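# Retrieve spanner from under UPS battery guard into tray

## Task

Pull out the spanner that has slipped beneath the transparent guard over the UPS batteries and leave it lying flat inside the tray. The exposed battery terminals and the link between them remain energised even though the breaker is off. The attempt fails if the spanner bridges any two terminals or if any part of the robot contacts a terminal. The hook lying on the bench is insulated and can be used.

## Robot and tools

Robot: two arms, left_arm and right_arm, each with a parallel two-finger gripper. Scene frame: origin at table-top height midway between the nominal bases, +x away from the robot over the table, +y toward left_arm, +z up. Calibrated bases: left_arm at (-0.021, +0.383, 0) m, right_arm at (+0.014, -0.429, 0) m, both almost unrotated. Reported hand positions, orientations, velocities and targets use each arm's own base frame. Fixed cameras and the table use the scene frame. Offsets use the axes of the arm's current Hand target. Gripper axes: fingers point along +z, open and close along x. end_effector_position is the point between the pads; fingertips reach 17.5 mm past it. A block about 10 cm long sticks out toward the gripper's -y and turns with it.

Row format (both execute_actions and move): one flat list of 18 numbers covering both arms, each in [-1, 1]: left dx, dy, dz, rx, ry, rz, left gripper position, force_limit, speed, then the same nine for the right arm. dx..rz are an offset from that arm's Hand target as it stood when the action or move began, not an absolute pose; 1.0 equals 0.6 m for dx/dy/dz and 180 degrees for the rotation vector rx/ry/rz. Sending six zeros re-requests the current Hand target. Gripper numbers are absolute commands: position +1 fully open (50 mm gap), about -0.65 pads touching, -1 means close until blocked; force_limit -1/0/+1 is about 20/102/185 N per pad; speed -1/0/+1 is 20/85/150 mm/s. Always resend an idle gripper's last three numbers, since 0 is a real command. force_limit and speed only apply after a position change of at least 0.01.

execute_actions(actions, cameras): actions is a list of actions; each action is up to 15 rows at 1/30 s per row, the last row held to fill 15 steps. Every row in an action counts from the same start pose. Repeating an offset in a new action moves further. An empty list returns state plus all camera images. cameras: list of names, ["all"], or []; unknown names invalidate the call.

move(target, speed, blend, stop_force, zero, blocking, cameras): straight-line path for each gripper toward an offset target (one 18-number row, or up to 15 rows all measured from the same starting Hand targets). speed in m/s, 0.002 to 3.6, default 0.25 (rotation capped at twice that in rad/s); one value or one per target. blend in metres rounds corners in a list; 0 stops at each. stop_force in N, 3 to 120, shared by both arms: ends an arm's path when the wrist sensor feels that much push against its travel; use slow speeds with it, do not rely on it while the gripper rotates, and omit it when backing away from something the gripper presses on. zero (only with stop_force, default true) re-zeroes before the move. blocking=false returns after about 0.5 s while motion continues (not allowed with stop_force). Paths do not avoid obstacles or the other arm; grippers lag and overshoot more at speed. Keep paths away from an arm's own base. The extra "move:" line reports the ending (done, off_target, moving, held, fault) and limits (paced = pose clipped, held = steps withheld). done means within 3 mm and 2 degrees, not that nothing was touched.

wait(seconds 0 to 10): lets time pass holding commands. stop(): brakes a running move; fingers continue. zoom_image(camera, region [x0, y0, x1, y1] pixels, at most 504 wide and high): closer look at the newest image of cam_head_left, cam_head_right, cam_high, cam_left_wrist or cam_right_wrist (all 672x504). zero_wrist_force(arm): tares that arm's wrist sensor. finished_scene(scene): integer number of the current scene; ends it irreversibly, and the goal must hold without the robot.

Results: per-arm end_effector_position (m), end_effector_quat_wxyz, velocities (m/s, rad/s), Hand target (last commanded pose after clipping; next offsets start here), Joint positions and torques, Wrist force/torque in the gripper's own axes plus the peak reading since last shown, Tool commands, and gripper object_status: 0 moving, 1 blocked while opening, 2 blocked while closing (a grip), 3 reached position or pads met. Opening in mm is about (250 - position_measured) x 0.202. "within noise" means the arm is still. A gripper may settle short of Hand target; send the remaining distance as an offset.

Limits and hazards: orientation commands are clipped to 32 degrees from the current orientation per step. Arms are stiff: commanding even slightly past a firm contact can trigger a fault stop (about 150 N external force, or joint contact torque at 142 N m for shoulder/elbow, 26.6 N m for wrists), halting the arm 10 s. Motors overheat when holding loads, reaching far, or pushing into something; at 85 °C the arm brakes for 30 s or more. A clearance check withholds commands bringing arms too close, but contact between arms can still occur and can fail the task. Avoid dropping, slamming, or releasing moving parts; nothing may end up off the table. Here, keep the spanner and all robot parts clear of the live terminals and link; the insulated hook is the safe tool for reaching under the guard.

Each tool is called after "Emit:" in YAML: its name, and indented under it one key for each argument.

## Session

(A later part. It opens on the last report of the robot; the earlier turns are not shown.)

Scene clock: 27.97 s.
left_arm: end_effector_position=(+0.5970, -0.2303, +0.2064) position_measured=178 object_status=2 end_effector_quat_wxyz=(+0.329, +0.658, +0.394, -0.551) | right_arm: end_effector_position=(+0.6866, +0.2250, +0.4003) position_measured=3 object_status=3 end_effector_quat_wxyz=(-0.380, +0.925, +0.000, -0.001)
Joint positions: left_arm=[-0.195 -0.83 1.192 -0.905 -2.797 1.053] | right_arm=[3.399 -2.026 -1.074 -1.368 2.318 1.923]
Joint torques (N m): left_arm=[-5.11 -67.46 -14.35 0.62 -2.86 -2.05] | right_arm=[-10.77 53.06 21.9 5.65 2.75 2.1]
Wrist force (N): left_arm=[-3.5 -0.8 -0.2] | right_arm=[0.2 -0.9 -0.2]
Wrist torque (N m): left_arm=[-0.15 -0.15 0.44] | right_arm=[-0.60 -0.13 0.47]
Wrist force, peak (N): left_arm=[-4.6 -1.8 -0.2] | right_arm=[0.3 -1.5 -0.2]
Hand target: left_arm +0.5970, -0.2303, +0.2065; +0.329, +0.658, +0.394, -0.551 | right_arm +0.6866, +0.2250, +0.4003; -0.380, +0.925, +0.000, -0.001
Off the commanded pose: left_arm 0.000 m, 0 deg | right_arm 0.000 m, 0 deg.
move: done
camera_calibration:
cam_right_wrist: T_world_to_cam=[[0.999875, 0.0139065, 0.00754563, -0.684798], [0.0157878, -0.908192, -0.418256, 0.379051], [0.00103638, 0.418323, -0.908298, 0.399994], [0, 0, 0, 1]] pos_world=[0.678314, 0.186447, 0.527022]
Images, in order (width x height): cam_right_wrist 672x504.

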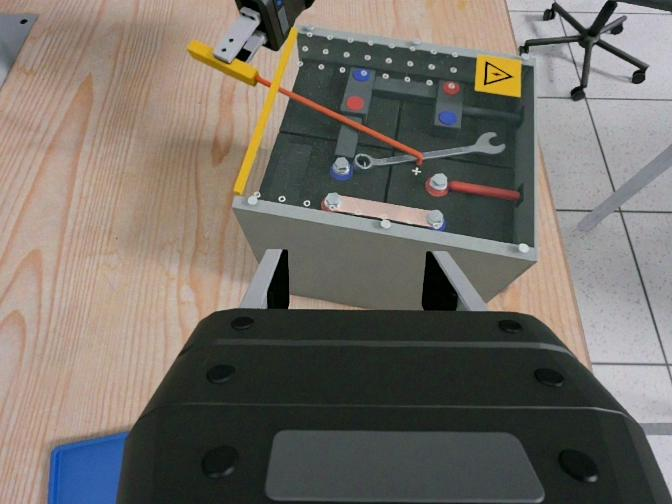

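Emit:
move:
  target: [0.0036,-0.0017,-0.0215,0,0,0,-0.95,0.5,-0.5,0,0,0,0,0,0,1,0.4,0]
  speed: 0.05
  stop_force: 15
  cameras: ["cam_right_wrist"]

Emit:
zoom_image:
  camera: "cam_right_wrist"
  region: [300, 60, 540, 240]

Scene clock: 29.70 s.
left_arm: end_effector_position=(+0.6023, -0.2183, +0.2066) position_measured=178 object_status=2 end_effector_quat_wxyz=(+0.329, +0.658, +0.394, -0.551) | right_arm: end_effector_position=(+0.6866, +0.2250, +0.4003) position_measured=3 object_status=3 end_effector_quat_wxyz=(-0.380, +0.925, +0.000, -0.001)
Joint positions: left_arm=[-0.177 -0.813 1.158 -0.863 -2.781 1.08] | right_arm=[3.399 -2.026 -1.074 -1.368 2.318 1.923]
Joint torques (N m): left_arm=[-1.3 -67.93 -12.81 -1.7 -2.26 -2.61] | right_arm=[-9.96 52.29 22.28 5.69 2.6 2.1]
Wrist force (N): left_arm=[-5.0 1.4 5.5] | right_arm=[0.1 -1.3 -0.2]
Wrist torque (N m): left_arm=[0.70 -0.31 0.81] | right_arm=[-0.67 -0.11 0.47]
Wrist force, peak (N): left_arm=[-6.8 3.7 7.9] | right_arm=[0.1 -1.3 -0.5]
Hand target: left_arm +0.6023, -0.2183, +0.2066; +0.329, +0.658, +0.394, -0.551 | right_arm +0.6866, +0.2250, +0.4003; -0.380, +0.925, +0.000, -0.001
Off the commanded pose: left_arm 0.000 m, 0 deg | right_arm 0.000 m, 0 deg.
move: done
camera_calibration:
cam_right_wrist: T_world_to_cam=[[0.999875, 0.0139065, 0.00754563, -0.684798], [0.0157878, -0.908192, -0.418256, 0.379051], [0.00103638, 0.418323, -0.908298, 0.399994], [0, 0, 0, 1]] pos_world=[0.678314, 0.186447, 0.527022]
Images, in order (width x height): cam_right_wrist 672x504.

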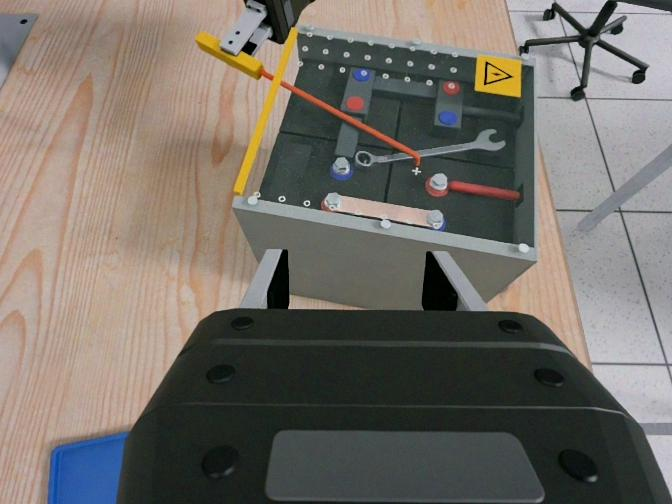

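Scaled by 2.100 from the camera's 672x504 image, which has a finer 960x720 frame.

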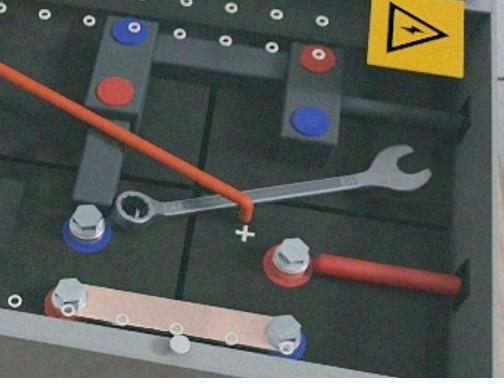

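Emit:
move:
  target:
    - [-0.0012,0,0.0066,0,0,0,-0.95,0.5,-0.5,0,0,0,0,0,0,1,0.4,0]
    - [-0.0274,0,0.002,0,0,0,-0.95,0.5,-0.5,0,0,0,0,0,0,1,0.4,0]
    - [-0.0358,-0.0802,0.0497,0,0,0,-0.95,0.5,-0.5,0,0,0,0,0,0,1,0.4,0]
  speed: 0.06
  cameras: ["cam_right_wrist"]

Emit:
zoom_image:
  camera: "cam_right_wrist"
  region: [280, 60, 460, 195]

Scene clock: 32.47 s.
left_arm: end_effector_position=(+0.5442, -0.2248, +0.2227) position_measured=178 object_status=2 end_effector_quat_wxyz=(+0.329, +0.658, +0.394, -0.551) | right_arm: end_effector_position=(+0.6866, +0.2250, +0.4003) position_measured=3 object_status=3 end_effector_quat_wxyz=(-0.380, +0.925, +0.000, -0.001)
Joint positions: left_arm=[-0.202 -0.968 1.388 -0.974 -2.803 1.042] | right_arm=[3.399 -2.026 -1.074 -1.368 2.318 1.923]
Joint torques (N m): left_arm=[8.26 -43.9 -19.96 -0.09 -0.32 2.04] | right_arm=[-10.69 51.36 22.52 5.66 2.58 2.12]
Wrist force (N): left_arm=[-1.2 -0.6 -0.2] | right_arm=[0.3 -1.2 -0.2]
Wrist torque (N m): left_arm=[-0.15 -0.12 -0.07] | right_arm=[-0.65 -0.15 0.47]
Wrist force, peak (N): left_arm=[-5.3 1.3 5.4] | right_arm=[0.1 -1.6 -0.4]
Hand target: left_arm +0.5442, -0.2247, +0.2226; +0.329, +0.658, +0.394, -0.551 | right_arm +0.6866, +0.2250, +0.4003; -0.380, +0.925, +0.000, -0.001
Off the commanded pose: left_arm 0.000 m, 0 deg | right_arm 0.000 m, 0 deg.
move: done
camera_calibration:
cam_right_wrist: T_world_to_cam=[[0.999875, 0.0139065, 0.00754563, -0.684798], [0.0157878, -0.908192, -0.418256, 0.379051], [0.00103638, 0.418323, -0.908298, 0.399994], [0, 0, 0, 1]] pos_world=[0.678314, 0.186447, 0.527022]
Images, in order (width x height): cam_right_wrist 672x504.

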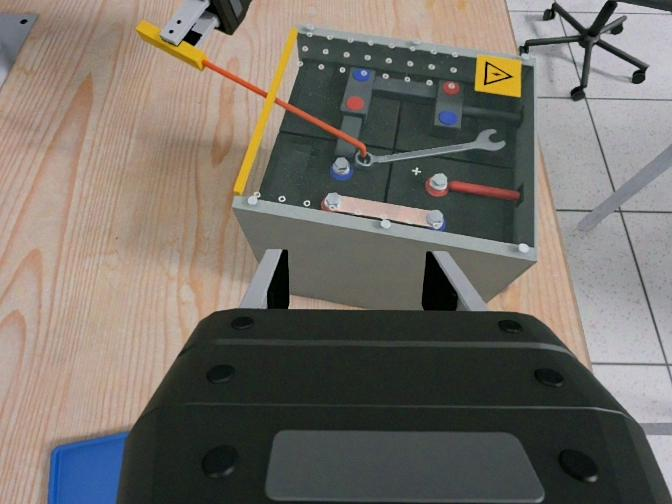

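Scaled by 2.800 from the camera's 672x504 image, which has a finer 960x720 frame.

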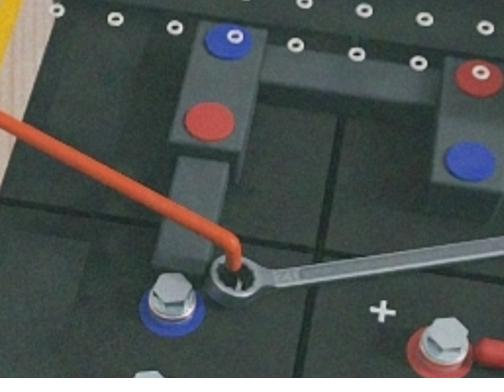

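Emit:
move:
  target:
    - [0.0009,0,-0.0049,0,0,0,-0.95,0.5,-0.5,0,0,0,0,0,0,1,0.4,0]
    - [0.0263,0,-0.0004,0,0,0,-0.95,0.5,-0.5,0,0,0,0,0,0,1,0.4,0]
  speed: 0.025
  stop_force: 4
  cameras: ["cam_right_wrist"]

Emit:
zoom_image:
  camera: "cam_right_wrist"
  region: [280, 60, 460, 195]

Scene clock: 34.53 s.
left_arm: end_effector_position=(+0.5456, -0.2221, +0.2071) position_measured=178 object_status=2 end_effector_quat_wxyz=(+0.329, +0.658, +0.394, -0.551) | right_arm: end_effector_position=(+0.6866, +0.2250, +0.4003) position_measured=3 object_status=3 end_effector_quat_wxyz=(-0.380, +0.925, +0.000, -0.001)
Joint positions: left_arm=[-0.197 -0.948 1.398 -0.996 -2.799 1.049] | right_arm=[3.399 -2.026 -1.074 -1.368 2.318 1.923]
Joint torques (N m): left_arm=[-6.53 -62.63 -26.95 0.73 -0.65 -1.71] | right_arm=[-10.46 51.04 22.17 5.67 2.67 2.07]
Wrist force (N): left_arm=[-3.4 0.1 -0.5] | right_arm=[0.3 -1.1 -0.1]
Wrist torque (N m): left_arm=[-0.18 -0.18 0.38] | right_arm=[-0.64 -0.15 0.47]
Wrist force, peak (N): left_arm=[-4.7 -2.1 -0.5] | right_arm=[0.4 -1.5 -0.1]
Hand target: left_arm +0.5456, -0.2221, +0.2071; +0.329, +0.658, +0.394, -0.551 | right_arm +0.6866, +0.2250, +0.4003; -0.380, +0.925, +0.000, -0.001
Off the commanded pose: left_arm 0.000 m, 0 deg | right_arm 0.000 m, 0 deg.
move: done
camera_calibration:
cam_right_wrist: T_world_to_cam=[[0.999875, 0.0139065, 0.00754563, -0.684798], [0.0157878, -0.908192, -0.418256, 0.379051], [0.00103638, 0.418323, -0.908298, 0.399994], [0, 0, 0, 1]] pos_world=[0.678314, 0.186447, 0.527022]
Images, in order (width x height): cam_right_wrist 672x504.

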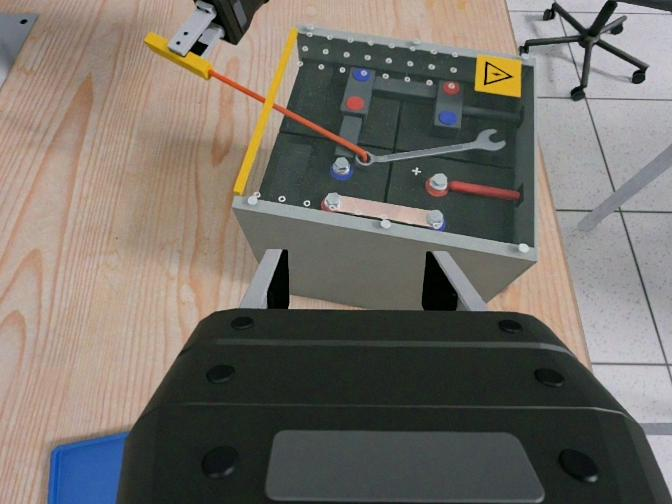

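Scaled by 2.800 from the camera's 672x504 image, which has a finer 960x720 frame.

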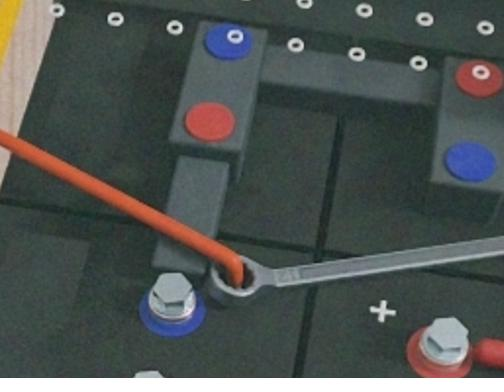

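Emit:
move:
  target: [0.0036,-0.0065,-0.0273,0,0,0,-0.95,0.5,-0.5,0,0,0,0,0,0,1,0.4,0]
  speed: 0.04
  stop_force: 15
  cameras: ["cam_right_wrist"]

Emit:
zoom_image:
  camera: "cam_right_wrist"
  region: [280, 60, 460, 195]

Scene clock: 36.23 s.
left_arm: end_effector_position=(+0.5500, -0.2057, +0.2078) position_measured=178 object_status=2 end_effector_quat_wxyz=(+0.329, +0.658, +0.394, -0.551) | right_arm: end_effector_position=(+0.6866, +0.2250, +0.4003) position_measured=3 object_status=3 end_effector_quat_wxyz=(-0.380, +0.925, +0.000, -0.001)
Joint positions: left_arm=[-0.172 -0.934 1.366 -0.944 -2.777 1.087] | right_arm=[3.399 -2.026 -1.074 -1.368 2.318 1.923]
Joint torques (N m): left_arm=[-6.05 -63.78 -14.45 -0.67 -3.2 -1.94] | right_arm=[-10.68 50.82 22.04 5.7 2.62 2.02]
Wrist force (N): left_arm=[-2.8 -1.1 -0.1] | right_arm=[0.1 -1.1 -0.5]
Wrist torque (N m): left_arm=[-0.17 -0.21 0.27] | right_arm=[-0.63 -0.11 0.47]
Wrist force, peak (N): left_arm=[-4.0 -2.1 -0.3] | right_arm=[0.4 -1.5 -0.2]
Hand target: left_arm +0.5500, -0.2057, +0.2078; +0.329, +0.658, +0.394, -0.551 | right_arm +0.6866, +0.2250, +0.4003; -0.380, +0.925, +0.000, -0.001
Off the commanded pose: left_arm 0.000 m, 0 deg | right_arm 0.000 m, 0 deg.
move: done
camera_calibration:
cam_right_wrist: T_world_to_cam=[[0.999875, 0.0139065, 0.00754563, -0.684798], [0.0157878, -0.908192, -0.418256, 0.379051], [0.00103638, 0.418323, -0.908298, 0.399994], [0, 0, 0, 1]] pos_world=[0.678314, 0.186447, 0.527022]
Images, in order (width x height): cam_right_wrist 672x504.

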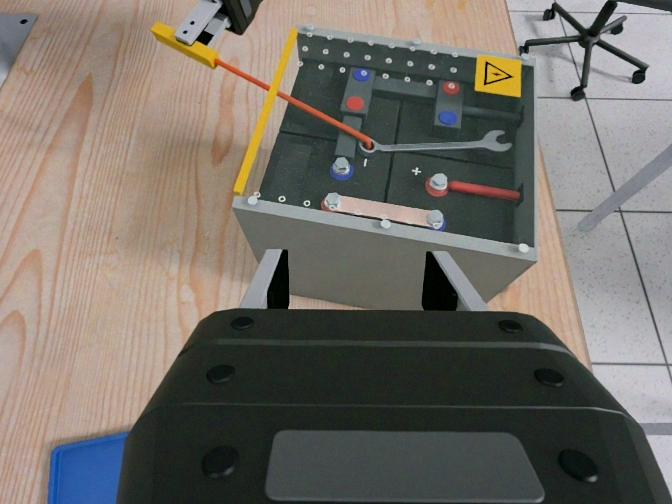

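Scaled by 2.800 from the camera's 672x504 image, which has a finer 960x720 frame.

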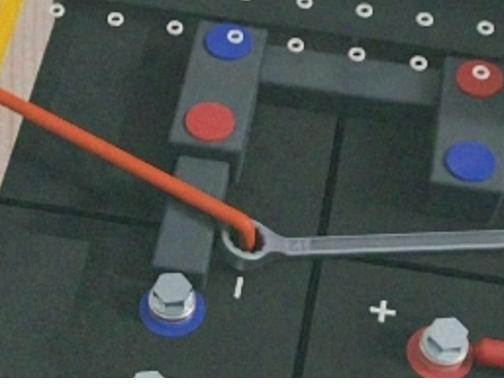

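Emit:
move:
  target:
    - [-0.0092,0,0.0022,0,0.1389,0,-0.95,0.5,-0.5,0,0,0,0,0,0,1,0.4,0]
    - [-0.01,-0.0125,0.0067,0,0.1389,0,-0.95,0.5,-0.5,0,0,0,0,0,0,1,0.4,0]
  speed: 0.04
  cameras: ["cam_right_wrist"]

Emit:
zoom_image:
  camera: "cam_right_wrist"
  region: [280, 60, 460, 195]

Scene clock: 42.73 s.
left_arm: end_effector_position=(+0.5410, -0.2066, +0.2131) position_measured=178 object_status=2 end_effector_quat_wxyz=(+0.236, +0.761, +0.455, -0.396) | right_arm: end_effector_position=(+0.6866, +0.2250, +0.4003) position_measured=3 object_status=3 end_effector_quat_wxyz=(-0.380, +0.925, +0.000, -0.001)
Joint positions: left_arm=[-0.24 -1.15 1.556 -1.634 -2.486 0.422] | right_arm=[3.399 -2.026 -1.074 -1.368 2.318 1.923]
Joint torques (N m): left_arm=[0.3 -32.12 -25.1 1.42 -0.19 -1.57] | right_arm=[-10.06 48.97 21.81 5.65 2.54 2.09]
Wrist force (N): left_arm=[-4.3 6.3 -4.4] | right_arm=[-0.1 -0.9 -0.5]
Wrist torque (N m): left_arm=[-0.66 -0.14 0.71] | right_arm=[-0.61 -0.08 0.47]
Wrist force, peak (N): left_arm=[-3.7 16.6 -3.4] | right_arm=[0.6 -1.5 -0.1]
Hand target: left_arm +0.5410, -0.2066, +0.2130; +0.236, +0.761, +0.456, -0.396 | right_arm +0.6866, +0.2250, +0.4003; -0.380, +0.925, +0.000, -0.001
Off the commanded pose: left_arm 0.000 m, 0 deg | right_arm 0.000 m, 0 deg.
move: done
camera_calibration:
cam_right_wrist: T_world_to_cam=[[0.999875, 0.0139065, 0.00754563, -0.684798], [0.0157878, -0.908192, -0.418256, 0.379051], [0.00103638, 0.418323, -0.908298, 0.399994], [0, 0, 0, 1]] pos_world=[0.678314, 0.186447, 0.527022]
Images, in order (width x height): cam_right_wrist 672x504.

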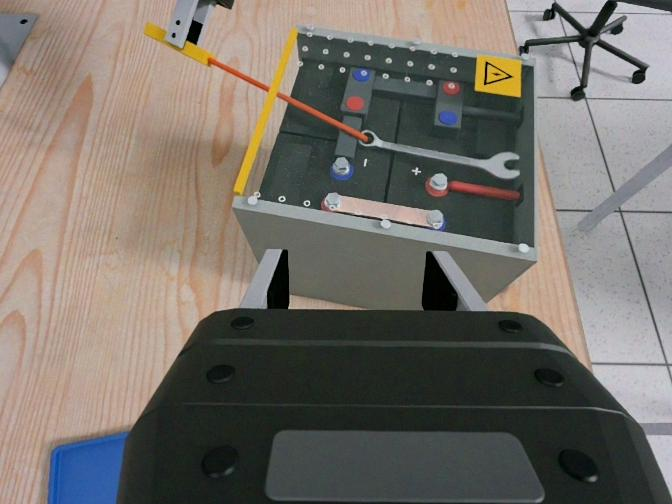

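Scaled by 2.800 from the camera's 672x504 image, which has a finer 960x720 frame.

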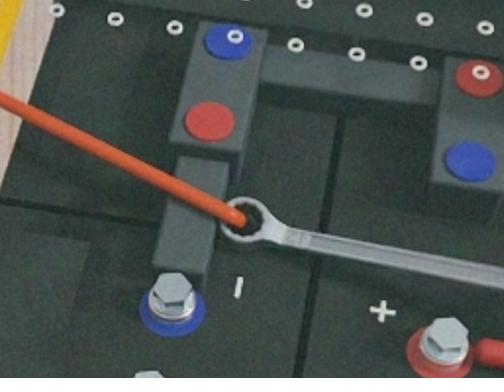

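Emit:
move:
  target: [-0.0125,0,0.004,0,0.1944,0,-0.95,0.5,-0.5,0,0,0,0,0,0,1,0.4,0]
  speed: 0.15
  cameras: ["cam_right_wrist"]

Emit:
zoom_image:
  camera: "cam_right_wrist"
  region: [280, 60, 460, 195]

Scene clock: 45.43 s.
left_arm: end_effector_position=(+0.5380, -0.2121, +0.2178) position_measured=178 object_status=2 end_effector_quat_wxyz=(+0.089, +0.845, +0.505, -0.149) | right_arm: end_effector_position=(+0.6866, +0.2250, +0.4003) position_measured=3 object_status=3 end_effector_quat_wxyz=(-0.380, +0.925, +0.000, -0.001)
Joint positions: left_arm=[-0.453 -1.322 1.611 -1.844 -1.919 0.042] | right_arm=[3.399 -2.026 -1.074 -1.368 2.318 1.923]
Joint torques (N m): left_arm=[-2.6 -23.07 -25.45 -0.03 0.85 0.64] | right_arm=[-9.65 48.8 22.14 5.66 2.7 2.09]
Wrist force (N): left_arm=[-3.5 0.3 -5.1] | right_arm=[0.1 -1.1 0.0]
Wrist torque (N m): left_arm=[-0.95 -0.06 0.58] | right_arm=[-0.64 -0.11 0.47]
Wrist force, peak (N): left_arm=[-5.8 8.7 -4.6] | right_arm=[0.2 -1.5 -0.3]
Hand target: left_arm +0.5380, -0.2121, +0.2178; +0.089, +0.845, +0.506, -0.149 | right_arm +0.6866, +0.2250, +0.4003; -0.380, +0.925, +0.000, -0.001
Off the commanded pose: left_arm 0.000 m, 0 deg | right_arm 0.000 m, 0 deg.
move: done
camera_calibration:
cam_right_wrist: T_world_to_cam=[[0.999875, 0.0139065, 0.00754563, -0.684798], [0.0157878, -0.908192, -0.418256, 0.379051], [0.00103638, 0.418323, -0.908298, 0.399994], [0, 0, 0, 1]] pos_world=[0.678314, 0.186447, 0.527022]
Images, in order (width x height): cam_right_wrist 672x504.

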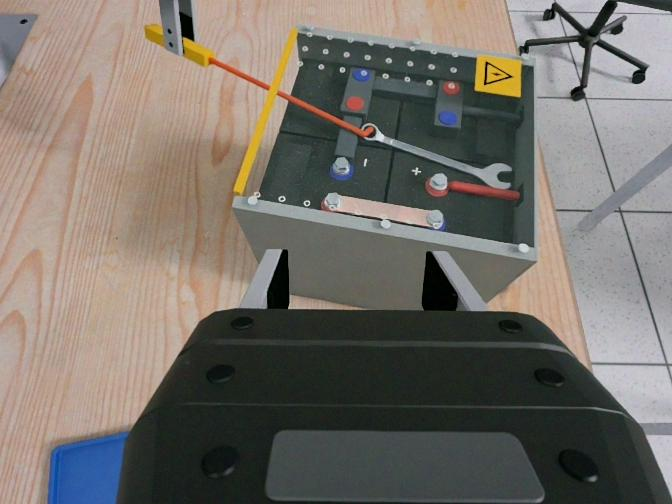

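Scaled by 2.800 from the camera's 672x504 image, which has a finer 960x720 frame.

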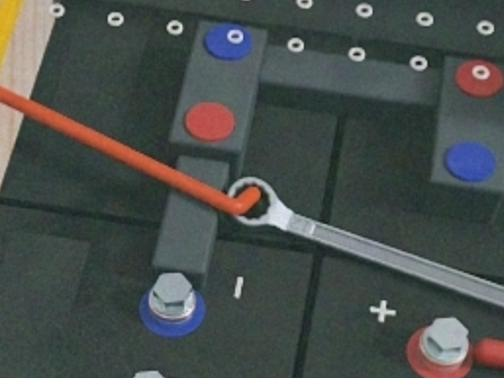

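Emit:
move:
  target: [-0.0092,0,0.0034,0,0.2222,0,-0.95,0.5,-0.5,0,0,0,0,0,0,1,0.4,0]
  speed: 0.15
  cameras: ["cam_right_wrist"]

Emit:
zoom_image:
  camera: "cam_right_wrist"
  region: [280, 60, 460, 195]

Scene clock: 48.43 s.
left_arm: end_effector_position=(+0.5352, -0.2173, +0.2176) position_measured=178 object_status=2 end_effector_quat_wxyz=(-0.090, +0.845, +0.505, +0.149) | right_arm: end_effector_position=(+0.6866, +0.2250, +0.4003) position_measured=3 object_status=3 end_effector_quat_wxyz=(-0.380, +0.925, +0.000, -0.001)
Joint positions: left_arm=[-0.774 -1.373 1.653 -1.748 -1.236 -0.298] | right_arm=[3.399 -2.026 -1.074 -1.368 2.318 1.923]
Joint torques (N m): left_arm=[-2.75 -40.3 -26.27 -2.5 1.06 0.85] | right_arm=[-9.97 47.37 22.31 5.67 2.66 2.01]
Wrist force (N): left_arm=[1.3 -2.7 -4.6] | right_arm=[-0.1 -1.2 -0.1]
Wrist torque (N m): left_arm=[-1.12 -0.01 -0.03] | right_arm=[-0.66 -0.07 0.47]
Wrist force, peak (N): left_arm=[-3.5 -1.8 -6.0] | right_arm=[0.2 -1.5 0.0]
Hand target: left_arm +0.5353, -0.2173, +0.2177; -0.090, +0.845, +0.505, +0.149 | right_arm +0.6866, +0.2250, +0.4003; -0.380, +0.925, +0.000, -0.001
Off the commanded pose: left_arm 0.000 m, 0 deg | right_arm 0.000 m, 0 deg.
move: done
camera_calibration:
cam_right_wrist: T_world_to_cam=[[0.999875, 0.0139065, 0.00754563, -0.684798], [0.0157878, -0.908192, -0.418256, 0.379051], [0.00103638, 0.418323, -0.908298, 0.399994], [0, 0, 0, 1]] pos_world=[0.678314, 0.186447, 0.527022]
Images, in order (width x height): cam_right_wrist 672x504.

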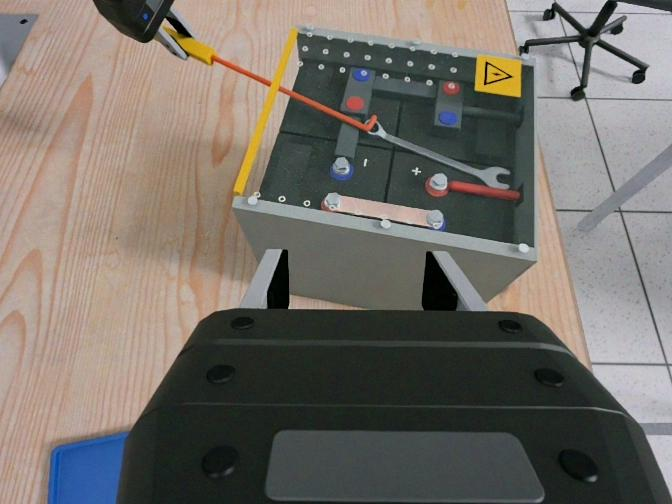

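Scaled by 2.800 from the camera's 672x504 image, which has a finer 960x720 frame.

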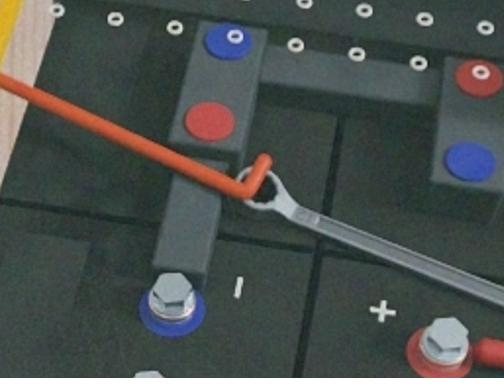

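Emit:
move:
  target: [0.0068,0,-0.0188,0,0,0,-0.95,0.5,-0.5,0,0,0,0,0,0,1,0.4,0]
  speed: 0.05
  cameras: ["cam_right_wrist"]

Emit:
zoom_image:
  camera: "cam_right_wrist"
  region: [280, 60, 460, 195]

Scene clock: 49.33 s.
left_arm: end_effector_position=(+0.5353, -0.2173, +0.2299) position_measured=178 object_status=2 end_effector_quat_wxyz=(-0.090, +0.845, +0.505, +0.149) end_effector_velocity=(+0.000, +0.000, -0.001) end_effector_angular_velocity=(-0.002, -0.002, +0.000) | right_arm: end_effector_position=(+0.6866, +0.2250, +0.4003) position_measured=3 object_status=3 end_effector_quat_wxyz=(-0.380, +0.925, +0.000, -0.001)
Joint positions: left_arm=[-0.774 -1.381 1.63 -1.718 -1.235 -0.298] | right_arm=[3.399 -2.026 -1.074 -1.368 2.318 1.923]
Joint velocities: left_arm=[0 0 0.004 -0.006 0 0] | right_arm=[within noise]
Joint torques (N m): left_arm=[-5.72 -31.64 -18.73 -4.52 1.74 -1.62] | right_arm=[-9.63 47.29 22.23 5.68 2.67 2.05]
Wrist force (N): left_arm=[0.7 -2.6 0.1] | right_arm=[0.2 -1.0 -0.4]
Wrist torque (N m): left_arm=[-0.09 0.00 0.08] | right_arm=[-0.62 -0.14 0.47]
Wrist force, peak (N): left_arm=[1.3 -2.7 -4.8] | right_arm=[0.3 -1.5 -0.4]
Hand target: left_arm +0.5353, -0.2173, +0.2297; -0.090, +0.845, +0.505, +0.149 | right_arm +0.6866, +0.2250, +0.4003; -0.380, +0.925, +0.000, -0.001
Off the commanded pose: left_arm 0.000 m, 0 deg | right_arm 0.000 m, 0 deg.
move: done
camera_calibration:
cam_right_wrist: T_world_to_cam=[[0.999875, 0.0139065, 0.00754563, -0.684798], [0.0157878, -0.908192, -0.418256, 0.379051], [0.00103638, 0.418323, -0.908298, 0.399994], [0, 0, 0, 1]] pos_world=[0.678314, 0.186447, 0.527022]
Images, in order (width x height): cam_right_wrist 672x504.

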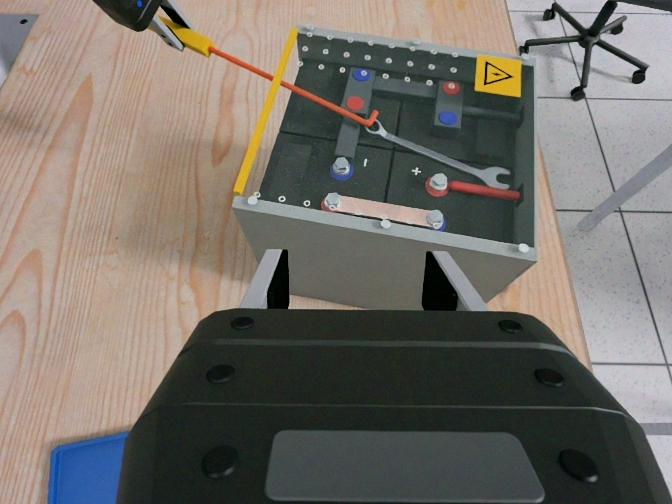

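Scaled by 2.800 from the camera's 672x504 image, which has a finer 960x720 frame.

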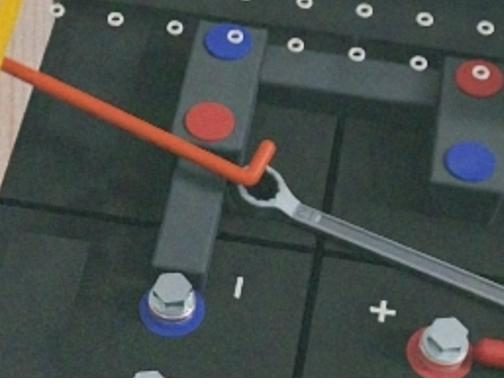

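Emit:
zoom_image:
  camera: "cam_right_wrist"
  region: [345, 95, 405, 145]

Scaled by 8.400 from the camera's 672x504 image, which has a finer 960x720 frame.

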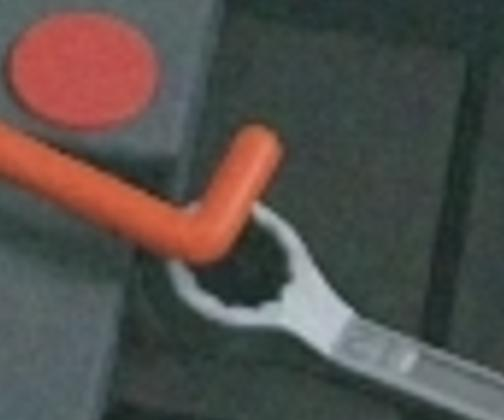

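Emit:
move:
  target: [0.0239,0,0.0185,0,-0.5556,0,-0.95,0.5,-0.5,0,0,0,0,0,0,1,0.4,0]
  speed: 0.4
  cameras: ["cam_right_wrist"]

Emit:
zoom_image:
  camera: "cam_right_wrist"
  region: [280, 60, 460, 195]

Scene clock: 57.63 s.
left_arm: end_effector_position=(+0.5434, -0.2021, +0.2242) position_measured=178 object_status=2 end_effector_quat_wxyz=(+0.329, +0.658, +0.394, -0.552) | right_arm: end_effector_position=(+0.6866, +0.2250, +0.4003) position_measured=3 object_status=3 end_effector_quat_wxyz=(-0.380, +0.925, +0.000, -0.001)
Joint positions: left_arm=[-0.168 -0.964 1.37 -0.912 -2.774 1.093] | right_arm=[3.399 -2.026 -1.074 -1.368 2.318 1.923]
Joint torques (N m): left_arm=[-3.71 -55.53 -26.36 0.96 -3.38 2.26] | right_arm=[-9.24 45.73 22.11 5.75 2.61 2.1]
Wrist force (N): left_arm=[-1.1 -0.7 -0.3] | right_arm=[0.2 -1.1 -0.2]
Wrist torque (N m): left_arm=[-0.17 -0.13 -0.14] | right_arm=[-0.63 -0.12 0.46]
Wrist force, peak (N): left_arm=[0.8 -2.6 -0.1] | right_arm=[0.5 -1.6 -0.4]
Hand target: left_arm +0.5434, -0.2021, +0.2242; +0.329, +0.658, +0.393, -0.552 | right_arm +0.6866, +0.2250, +0.4003; -0.380, +0.925, +0.000, -0.001
Off the commanded pose: left_arm 0.000 m, 0 deg | right_arm 0.000 m, 0 deg.
move: done
camera_calibration:
cam_right_wrist: T_world_to_cam=[[0.999875, 0.0139065, 0.00754563, -0.684798], [0.0157878, -0.908192, -0.418256, 0.379051], [0.00103638, 0.418323, -0.908298, 0.399994], [0, 0, 0, 1]] pos_world=[0.678314, 0.186447, 0.527022]
Images, in order (width x height): cam_right_wrist 672x504.

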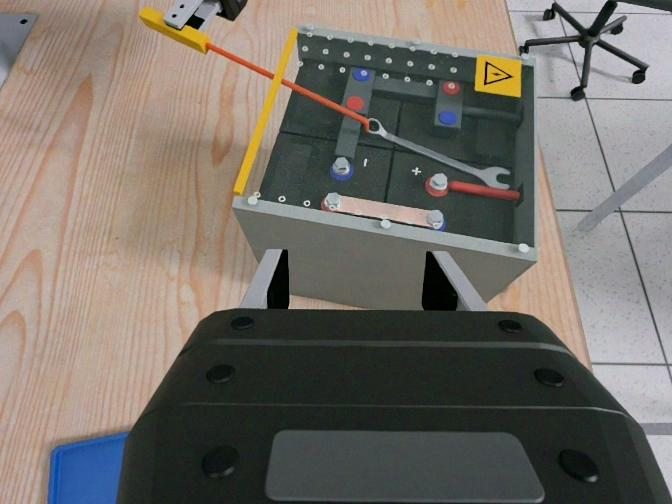

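Scaled by 2.800 from the camera's 672x504 image, which has a finer 960x720 frame.

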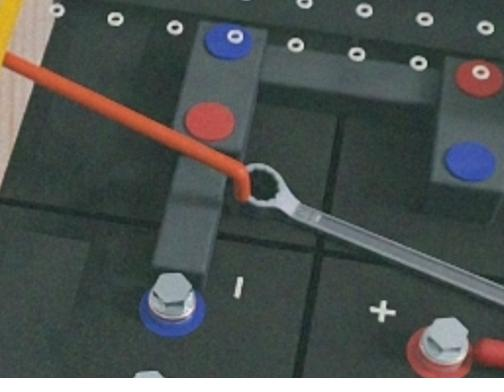

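Emit:
move:
  target:
    - [-0.0283,0.0323,0.1607,-0.1368,0,-0.0241,-0.95,0.5,-0.5,0,0,0,0,0,0,1,0.4,0]
    - [-0.0514,0.138,0.2914,-0.2736,0,-0.0482,-0.95,0.5,-0.5,0,0,0,0,0,0,1,0.4,0]
  speed: 0.2
  blend: 0.003
  cameras: ["cam_right_wrist","cam_high"]

Emit:
zoom_image:
  camera: "cam_right_wrist"
  region: [280, 60, 460, 195]

Scene clock: 58.87 s.
left_arm: end_effector_position=(+0.5315, -0.2372, +0.2257) position_measured=178 object_status=2 end_effector_quat_wxyz=(+0.373, +0.622, +0.434, -0.535) | right_arm: end_effector_position=(+0.6866, +0.2250, +0.4003) position_measured=3 object_status=3 end_effector_quat_wxyz=(-0.380, +0.925, +0.000, -0.001)
Joint positions: left_arm=[-0.211 -1.084 1.636 -1.371 -2.936 0.761] | right_arm=[3.399 -2.026 -1.074 -1.368 2.318 1.923]
Joint torques (N m): left_arm=[7.39 -35.29 -26.25 -0.67 0.44 2.45] | right_arm=[-9.34 45.43 22.25 5.69 2.62 2.17]
Wrist force (N): left_arm=[-0.1 0.1 -0.2] | right_arm=[0.2 -1.1 -0.3]
Wrist torque (N m): left_arm=[-0.11 -0.10 -0.40] | right_arm=[-0.63 -0.14 0.47]
Wrist force, peak (N): left_arm=[0.0 2.3 4.4] | right_arm=[0.2 -1.4 0.1]
Hand target: left_arm +0.5315, -0.2371, +0.2256; +0.372, +0.621, +0.434, -0.535 (not the last commanded pose) | right_arm +0.6866, +0.2250, +0.4003; -0.380, +0.925, +0.000, -0.001
Off the commanded pose: left_arm 0.161 m, 42 deg | right_arm 0.000 m, 0 deg.
move: held (left_arm; a check stopped the path); path passed 0 of 2 targets; limits=held
pose unreachable (left arm): on one or more control steps of this call, first in action 0 (counted from 0), this arm could not follow its commanded pose, so it was not sent that pose on those steps. It may still have moved: this result reports where it is.
cause: moving toward the commanded pose would bring two parts of the arm too close to each other (its gripper and another part of the arm, with joints 4 (wrist 1) to 6 (wrist 3) between them, 11 mm apart when it was first held).
camera_calibration:
cam_right_wrist: T_world_to_cam=[[0.999875, 0.0139065, 0.00754563, -0.684798], [0.0157878, -0.908192, -0.418256, 0.379051], [0.00103638, 0.418323, -0.908298, 0.399994], [0, 0, 0, 1]] pos_world=[0.678314, 0.186447, 0.527022]
Images, in order (width x height): cam_high 672x504, cam_right_wrist 672x504.

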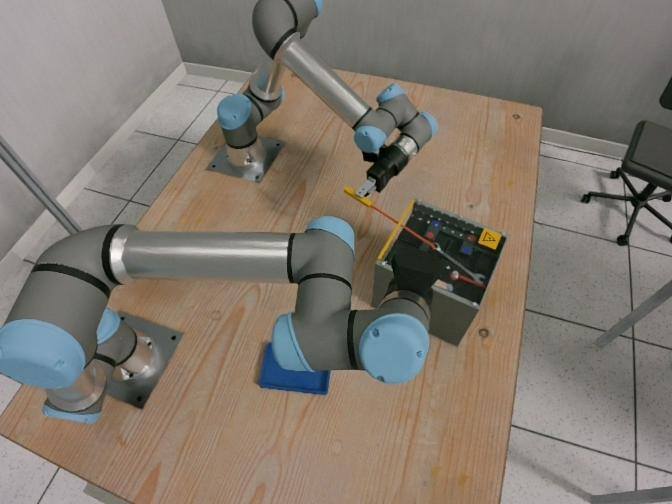

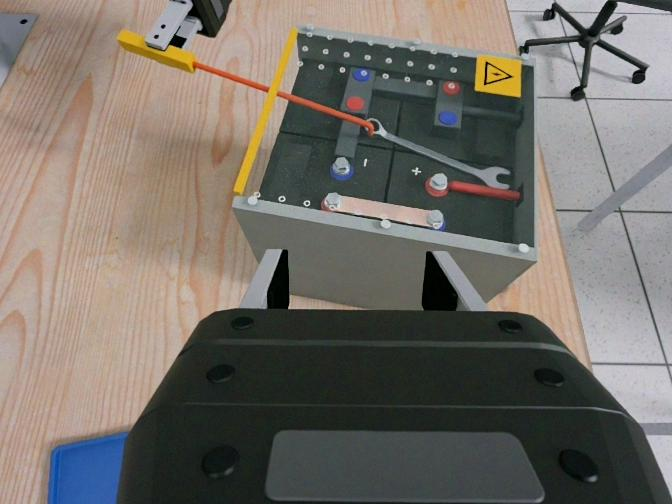

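Scaled by 2.800 from the camera's 672x504 image, which has a finer 960x720 frame.

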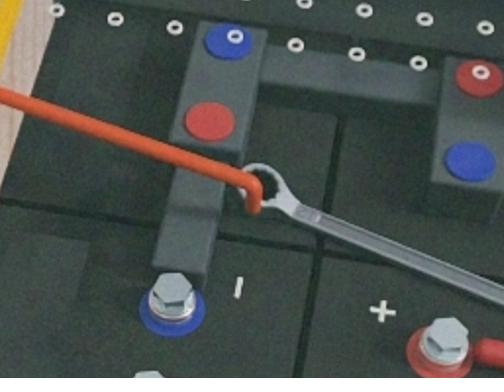

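Emit:
move:
  target: [-0.0087,0,0.0032,0,0.1667,0,-0.95,0.5,-0.5,0,0,0,0,0,0,1,0.4,0]
  speed: 0.3

Emit:
move:
  target:
    - [-0.0897,0.0253,0.1069,-0.0898,0,-0.0754,-0.95,0.5,-0.5,0,0,0,0,0,0,1,0.4,0]
    - [-0.1662,0.1041,0.198,-0.1779,0,-0.1493,-0.95,0.5,-0.5,0,0,0,0,0,0,1,0.4,0]
  speed: 0.2
  blend: 0.003
  cameras: ["cam_right_wrist","cam_high"]

Emit:
zoom_image:
  camera: "cam_right_wrist"
  region: [280, 60, 460, 195]

Scene clock: 59.83 s.
left_arm: end_effector_position=(+0.5321, -0.2373, +0.2264) position_measured=178 object_status=2 end_effector_quat_wxyz=(+0.352, +0.644, +0.444, -0.514) | right_arm: end_effector_position=(+0.6866, +0.2250, +0.4003) position_measured=3 object_status=3 end_effector_quat_wxyz=(-0.380, +0.925, +0.000, -0.001)
Joint positions: left_arm=[-0.218 -1.108 1.656 -1.547 -2.872 0.586] | right_arm=[3.399 -2.026 -1.074 -1.368 2.318 1.923]
Joint torques (N m): left_arm=[6.46 -34.4 -28 -1.37 -4.15 1.75] | right_arm=[-9.48 44.77 22.25 5.62 2.68 2.06]
Wrist force (N): left_arm=[-0.9 -0.5 -0.6] | right_arm=[0.0 -0.9 0.2]
Wrist torque (N m): left_arm=[-0.14 -0.15 -0.26] | right_arm=[-0.61 -0.09 0.47]
Wrist force, peak (N): left_arm=[-6.2 1.9 -0.9] | right_arm=[0.5 -1.4 -0.2]
Hand target: left_arm +0.5322, -0.2372, +0.2263; +0.352, +0.644, +0.444, -0.514 (not the last commanded pose) | right_arm +0.6866, +0.2250, +0.4003; -0.380, +0.925, +0.000, -0.001
Off the commanded pose: left_arm 0.005 m, 26 deg | right_arm 0.000 m, 0 deg.
move: held (left_arm; a check stopped the path); limits=held
pose unreachable (left arm): on one or more control steps of this call, first in action 0 (counted from 0), this arm could not follow its commanded pose, so it was not sent that pose on those steps. It may still have moved: this result reports where it is.
cause: moving toward the commanded pose would bring two parts of the arm too close to each other (its gripper and another part of the arm, with joints 4 (wrist 1) to 6 (wrist 3) between them, 5 mm apart when it was first held).

Scene clock: 60.33 s.
left_arm: end_effector_position=(+0.5322, -0.2375, +0.2264) position_measured=178 object_status=2 end_effector_quat_wxyz=(+0.352, +0.644, +0.444, -0.514) | right_arm: end_effector_position=(+0.6866, +0.2250, +0.4003) position_measured=3 object_status=3 end_effector_quat_wxyz=(-0.380, +0.925, +0.000, -0.001)
Joint positions: left_arm=[-0.219 -1.108 1.658 -1.551 -2.872 0.583] | right_arm=[3.399 -2.026 -1.074 -1.368 2.318 1.923]
Joint torques (N m): left_arm=[2.04 -40.47 -27.84 -0.73 -2.19 2.42] | right_arm=[-9.54 45.53 22.07 5.7 2.65 2.06]
Wrist force (N): left_arm=[-0.9 -0.5 -0.7] | right_arm=[0.0 -1.3 -0.2]
Wrist torque (N m): left_arm=[-0.15 -0.14 -0.12] | right_arm=[-0.67 -0.09 0.47]
Wrist force, peak (N): left_arm=[-1.2 -0.6 -0.7] | right_arm=[0.0 -1.3 -0.2]
Hand target: left_arm +0.5322, -0.2375, +0.2264; +0.352, +0.644, +0.444, -0.514 (not the last commanded pose) | right_arm +0.6866, +0.2250, +0.4003; -0.380, +0.925, +0.000, -0.001
Off the commanded pose: left_arm 0.167 m, 42 deg | right_arm 0.000 m, 0 deg.
move: held (left_arm; a check stopped the path); path passed 0 of 2 targets; limits=held
pose unreachable (left arm): on one or more control steps of this call, first in action 0 (counted from 0), this arm could not follow its commanded pose, so it was not sent that pose on those steps. It may still have moved: this result reports where it is.
cause: moving toward the commanded pose would bring two parts of the arm too close to each other (its gripper and another part of the arm, with joints 4 (wrist 1) to 6 (wrist 3) between them, 5 mm apart when it was first held).
camera_calibration:
cam_right_wrist: T_world_to_cam=[[0.999875, 0.0139065, 0.00754563, -0.684798], [0.0157878, -0.908192, -0.418256, 0.379051], [0.00103638, 0.418323, -0.908298, 0.399994], [0, 0, 0, 1]] pos_world=[0.678314, 0.186447, 0.527022]
Images, in order (width x height): cam_high 672x504, cam_right_wrist 672x504.

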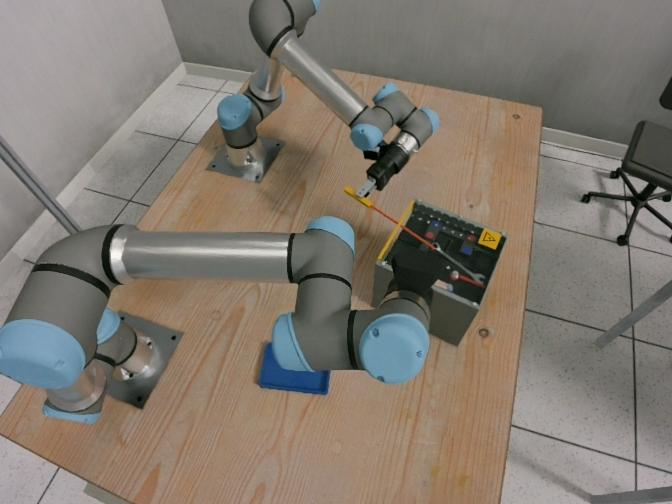

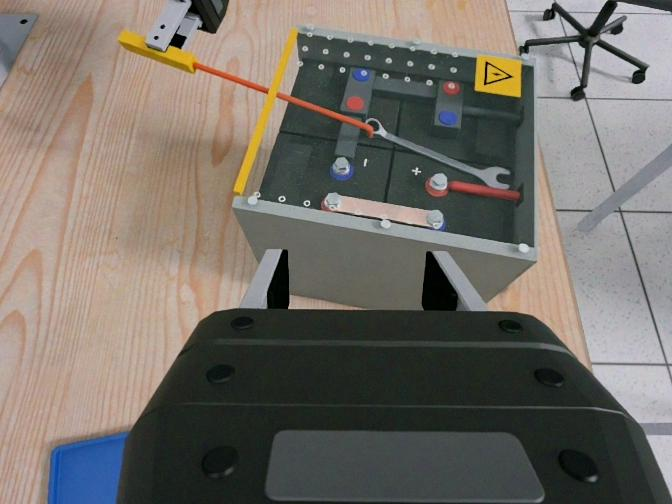

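Scaled by 2.800 from the camera's 672x504 image, which has a finer 960x720 frame.

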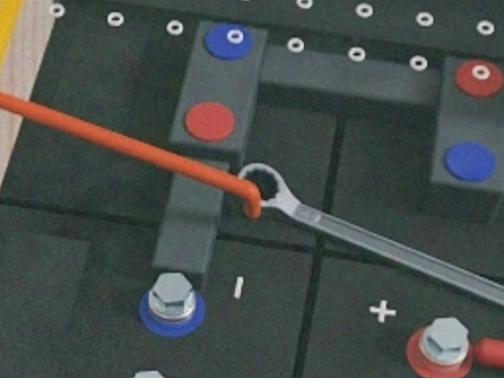

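Emit:
move:
  target: [0.0166,0.0103,-0.0718,0.0542,0,0.0123,-0.95,0.5,-0.5,0,0,0,0,0,0,1,0.4,0]
  speed: 0.25

Emit:
move:
  target: [-0.013,0,0.0043,0,0.2056,0,-0.95,0.5,-0.5,0,0,0,0,0,0,1,0.4,0]
  speed: 0.3

Scene clock: 61.63 s.
left_arm: end_effector_position=(+0.5537, -0.1984, +0.2264) position_measured=178 object_status=2 end_effector_quat_wxyz=(+0.306, +0.680, +0.387, -0.543) end_effector_velocity=(-0.001, +0.000, +0.000) end_effector_angular_velocity=(-0.001, +0.002, -0.002) | right_arm: end_effector_position=(+0.6866, +0.2250, +0.4003) position_measured=3 object_status=3 end_effector_quat_wxyz=(-0.380, +0.925, +0.000, -0.001)
Joint positions: left_arm=[-0.17 -0.941 1.299 -0.922 -2.71 1.046] | right_arm=[3.399 -2.026 -1.074 -1.368 2.318 1.923]
Joint velocities: left_arm=[0 0.001 0 0.006 0.001 0.004] | right_arm=[within noise]
Joint torques (N m): left_arm=[2.55 -44.51 -29.38 1 0.24 2.27] | right_arm=[-8.68 44.33 22.24 5.54 2.67 2.07]
Wrist force (N): left_arm=[-1.3 -0.6 -0.3] | right_arm=[0.0 -1.3 0.0]
Wrist torque (N m): left_arm=[-0.14 -0.07 -0.10] | right_arm=[-0.67 -0.09 0.47]
Wrist force, peak (N): left_arm=[2.4 -0.9 1.4] | right_arm=[0.3 -1.4 -0.6]
Hand target: left_arm +0.5537, -0.1984, +0.2263; +0.306, +0.680, +0.386, -0.543 | right_arm +0.6866, +0.2250, +0.4003; -0.380, +0.925, +0.000, -0.001
Off the commanded pose: left_arm 0.000 m, 0 deg | right_arm 0.000 m, 0 deg.
move: done

Scene clock: 63.20 s.
left_arm: end_effector_position=(+0.5515, -0.2020, +0.2334) position_measured=178 object_status=2 end_effector_quat_wxyz=(+0.167, +0.817, +0.464, -0.299) | right_arm: end_effector_position=(+0.6866, +0.2250, +0.4003) position_measured=3 object_status=3 end_effector_quat_wxyz=(-0.380, +0.925, +0.000, -0.001)
Joint positions: left_arm=[-0.302 -1.205 1.485 -1.651 -2.246 0.307] | right_arm=[3.399 -2.026 -1.074 -1.368 2.318 1.923]
Joint torques (N m): left_arm=[-4.01 -38.54 -31.83 -4.02 0.42 -1.17] | right_arm=[-9.05 44.35 22.01 5.64 2.69 2.21]
Wrist force (N): left_arm=[-0.9 -0.9 -1.4] | right_arm=[0.0 -1.0 0.0]
Wrist torque (N m): left_arm=[0.01 0.00 -0.20] | right_arm=[-0.63 -0.10 0.47]
Wrist force, peak (N): left_arm=[-2.0 -1.1 -1.6] | right_arm=[0.2 -1.6 -0.4]
Hand target: left_arm +0.5516, -0.2021, +0.2334; +0.167, +0.817, +0.464, -0.299 | right_arm +0.6866, +0.2250, +0.4003; -0.380, +0.925, +0.000, -0.001
Off the commanded pose: left_arm 0.000 m, 0 deg | right_arm 0.000 m, 0 deg.
move: done

Emit:
move:
  target:
    - [-0.0973,0.0182,0.0817,-0.0693,0,-0.0826,-0.95,0.5,-0.5,0,0,0,0,0,0,1,0.4,0]
    - [-0.1837,0.0837,0.1542,-0.139,0,-0.1655,-0.95,0.5,-0.5,0,0,0,0,0,0,1,0.4,0]
  speed: 0.2
  blend: 0.003

Emit:
move:
  target: [-0.0037,0,0.0046,0,-0.1389,0,-0.95,0.5,-0.5,0,0,0,0,0,0,1,0.4,0]
  speed: 0.3
  cameras: ["cam_right_wrist"]

Emit:
zoom_image:
  camera: "cam_right_wrist"
  region: [280, 60, 460, 195]

Scene clock: 66.03 s.
left_arm: end_effector_position=(+0.5206, -0.3513, +0.2333) position_measured=178 object_status=2 end_effector_quat_wxyz=(+0.257, +0.616, +0.710, -0.225) end_effector_velocity=(+0.000, +0.000, +0.000) end_effector_angular_velocity=(+0.000, +0.001, +0.004) | right_arm: end_effector_position=(+0.6866, +0.2250, +0.4003) position_measured=3 object_status=3 end_effector_quat_wxyz=(-0.380, +0.925, +0.000, -0.001)
Joint positions: left_arm=[-0.611 -1.361 1.883 -2.609 -2.062 -0.884] | right_arm=[3.399 -2.026 -1.074 -1.368 2.318 1.923]
Joint velocities: left_arm=[0 0 0.001 -0.003 0.002 -0.005] | right_arm=[within noise]
Joint torques (N m): left_arm=[-6.54 -45.82 -30.82 -5.56 -0.1 -2.16] | right_arm=[-9.06 43.34 22.12 5.62 2.72 2.08]
Wrist force (N): left_arm=[-1.1 -1.4 -1.5] | right_arm=[-0.1 -1.0 -0.4]
Wrist torque (N m): left_arm=[-0.09 0.04 -0.12] | right_arm=[-0.63 -0.08 0.47]
Wrist force, peak (N): left_arm=[-1.9 -2.3 -0.4] | right_arm=[0.1 -1.4 -0.4]
Hand target: left_arm +0.5207, -0.3513, +0.2334; +0.257, +0.616, +0.710, -0.225 | right_arm +0.6866, +0.2250, +0.4003; -0.380, +0.925, +0.000, -0.001
Off the commanded pose: left_arm 0.000 m, 0 deg | right_arm 0.000 m, 0 deg.
move: done

Scene clock: 67.30 s.
left_arm: end_effector_position=(+0.5212, -0.3547, +0.2327) position_measured=178 object_status=2 end_effector_quat_wxyz=(+0.404, +0.553, +0.637, -0.353) end_effector_velocity=(+0.000, +0.000, +0.001) end_effector_angular_velocity=(-0.004, -0.003, -0.001) | right_arm: end_effector_position=(+0.6866, +0.2250, +0.4003) position_measured=3 object_status=3 end_effector_quat_wxyz=(-0.380, +0.925, +0.000, -0.001)
Joint positions: left_arm=[-0.513 -1.178 2.016 -3.322 -2.376 -1.066] | right_arm=[3.399 -2.026 -1.074 -1.368 2.318 1.923]
Joint velocities: left_arm=[0 0 0 -0.006 -0.002 -0.002] | right_arm=[within noise]
Joint torques (N m): left_arm=[-1.93 -34.38 -30.29 -7.99 -2.65 -0.84] | right_arm=[-8.56 42.85 22.23 5.65 2.59 2.1]
Wrist force (N): left_arm=[6.7 -4.1 1.3] | right_arm=[0.3 -1.4 -0.1]
Wrist torque (N m): left_arm=[0.09 0.16 -1.25] | right_arm=[-0.69 -0.14 0.47]
Wrist force, peak (N): left_arm=[6.7 -4.1 1.3] | right_arm=[0.3 -1.4 -0.1]
Hand target: left_arm +0.5211, -0.3547, +0.2327; +0.404, +0.553, +0.637, -0.353 | right_arm +0.6866, +0.2250, +0.4003; -0.380, +0.925, +0.000, -0.001
Off the commanded pose: left_arm 0.000 m, 0 deg | right_arm 0.000 m, 0 deg.
move: done
camera_calibration:
cam_right_wrist: T_world_to_cam=[[0.999875, 0.0139065, 0.00754563, -0.684798], [0.0157878, -0.908192, -0.418256, 0.379051], [0.00103638, 0.418323, -0.908298, 0.399994], [0, 0, 0, 1]] pos_world=[0.678314, 0.186447, 0.527022]
Images, in order (width x height): cam_right_wrist 672x504.

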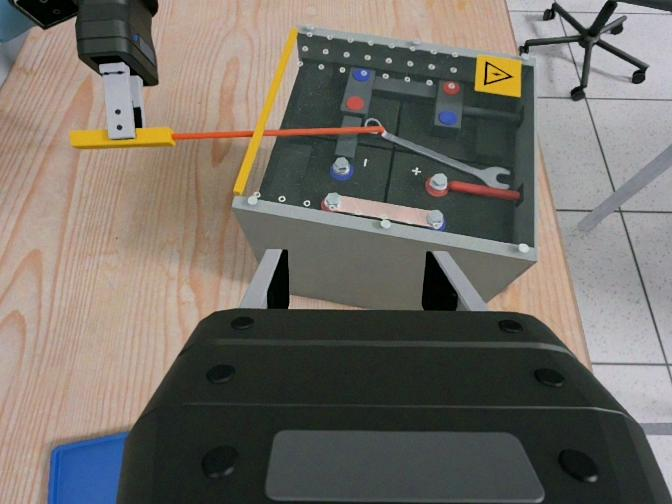

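Scaled by 2.800 from the camera's 672x504 image, which has a finer 960x720 frame.

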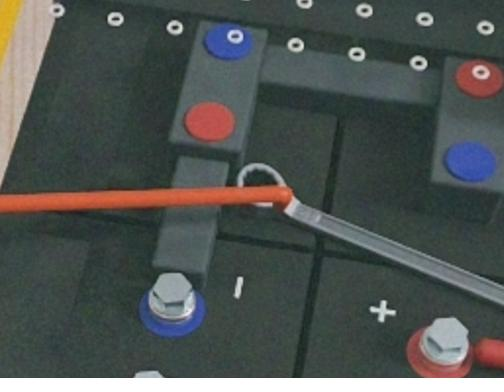

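Emit:
move:
  target:
    - [0.009,0,0.0042,0,0,0,-0.95,0.5,-0.5,0,0,0,0,0,0,1,0.4,0]
    - [0.0263,-0.0037,-0.0328,0,0,0,-0.95,0.5,-0.5,0,0,0,0,0,0,1,0.4,0]
  speed: 0.06
  cameras: ["cam_right_wrist"]

Emit:
zoom_image:
  camera: "cam_right_wrist"
  region: [280, 60, 460, 195]

Scene clock: 69.07 s.
left_arm: end_effector_position=(+0.5154, -0.3307, +0.2268) position_measured=178 object_status=2 end_effector_quat_wxyz=(+0.404, +0.553, +0.637, -0.353) end_effector_velocity=(+0.001, -0.004, +0.001) end_effector_angular_velocity=(-0.002, +0.000, +0.001) | right_arm: end_effector_position=(+0.6866, +0.2250, +0.4003) position_measured=3 object_status=3 end_effector_quat_wxyz=(-0.380, +0.925, +0.000, -0.001)
Joint positions: left_arm=[-0.474 -1.192 2.056 -3.322 -2.407 -1.031] | right_arm=[3.399 -2.026 -1.074 -1.368 2.318 1.923]
Joint velocities: left_arm=[-0.006 0.003 -0.007 -0.003 0.004 -0.008] | right_arm=[within noise]
Joint torques (N m): left_arm=[-8.8 -26.04 -22.97 -4.83 1.18 -2.04] | right_arm=[-8.94 43.03 21.69 5.63 2.67 2.07]
Wrist force (N): left_arm=[-1.2 -0.9 -0.5] | right_arm=[0.3 -1.1 -0.1]
Wrist torque (N m): left_arm=[-0.13 -0.05 -0.17] | right_arm=[-0.64 -0.13 0.47]
Wrist force, peak (N): left_arm=[7.1 -4.5 1.3] | right_arm=[0.2 -1.6 -0.4]
Hand target: left_arm +0.5155, -0.3308, +0.2267; +0.404, +0.553, +0.637, -0.353 | right_arm +0.6866, +0.2250, +0.4003; -0.380, +0.925, +0.000, -0.001
Off the commanded pose: left_arm 0.000 m, 0 deg | right_arm 0.000 m, 0 deg.
move: done
camera_calibration:
cam_right_wrist: T_world_to_cam=[[0.999875, 0.0139065, 0.00754563, -0.684798], [0.0157878, -0.908192, -0.418256, 0.379051], [0.00103638, 0.418323, -0.908298, 0.399994], [0, 0, 0, 1]] pos_world=[0.678314, 0.186447, 0.527022]
Images, in order (width x height): cam_right_wrist 672x504.

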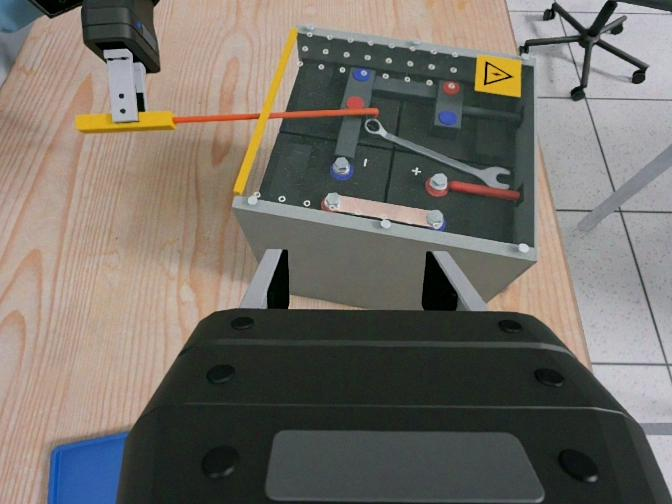

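Scaled by 2.800 from the camera's 672x504 image, which has a finer 960x720 frame.

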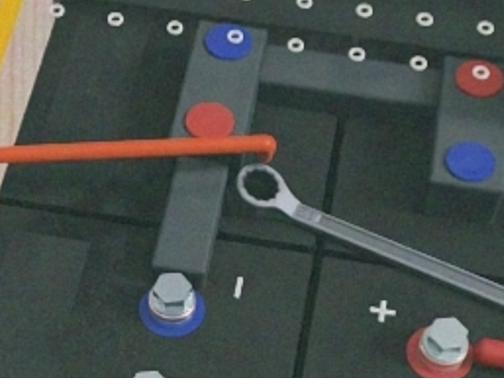

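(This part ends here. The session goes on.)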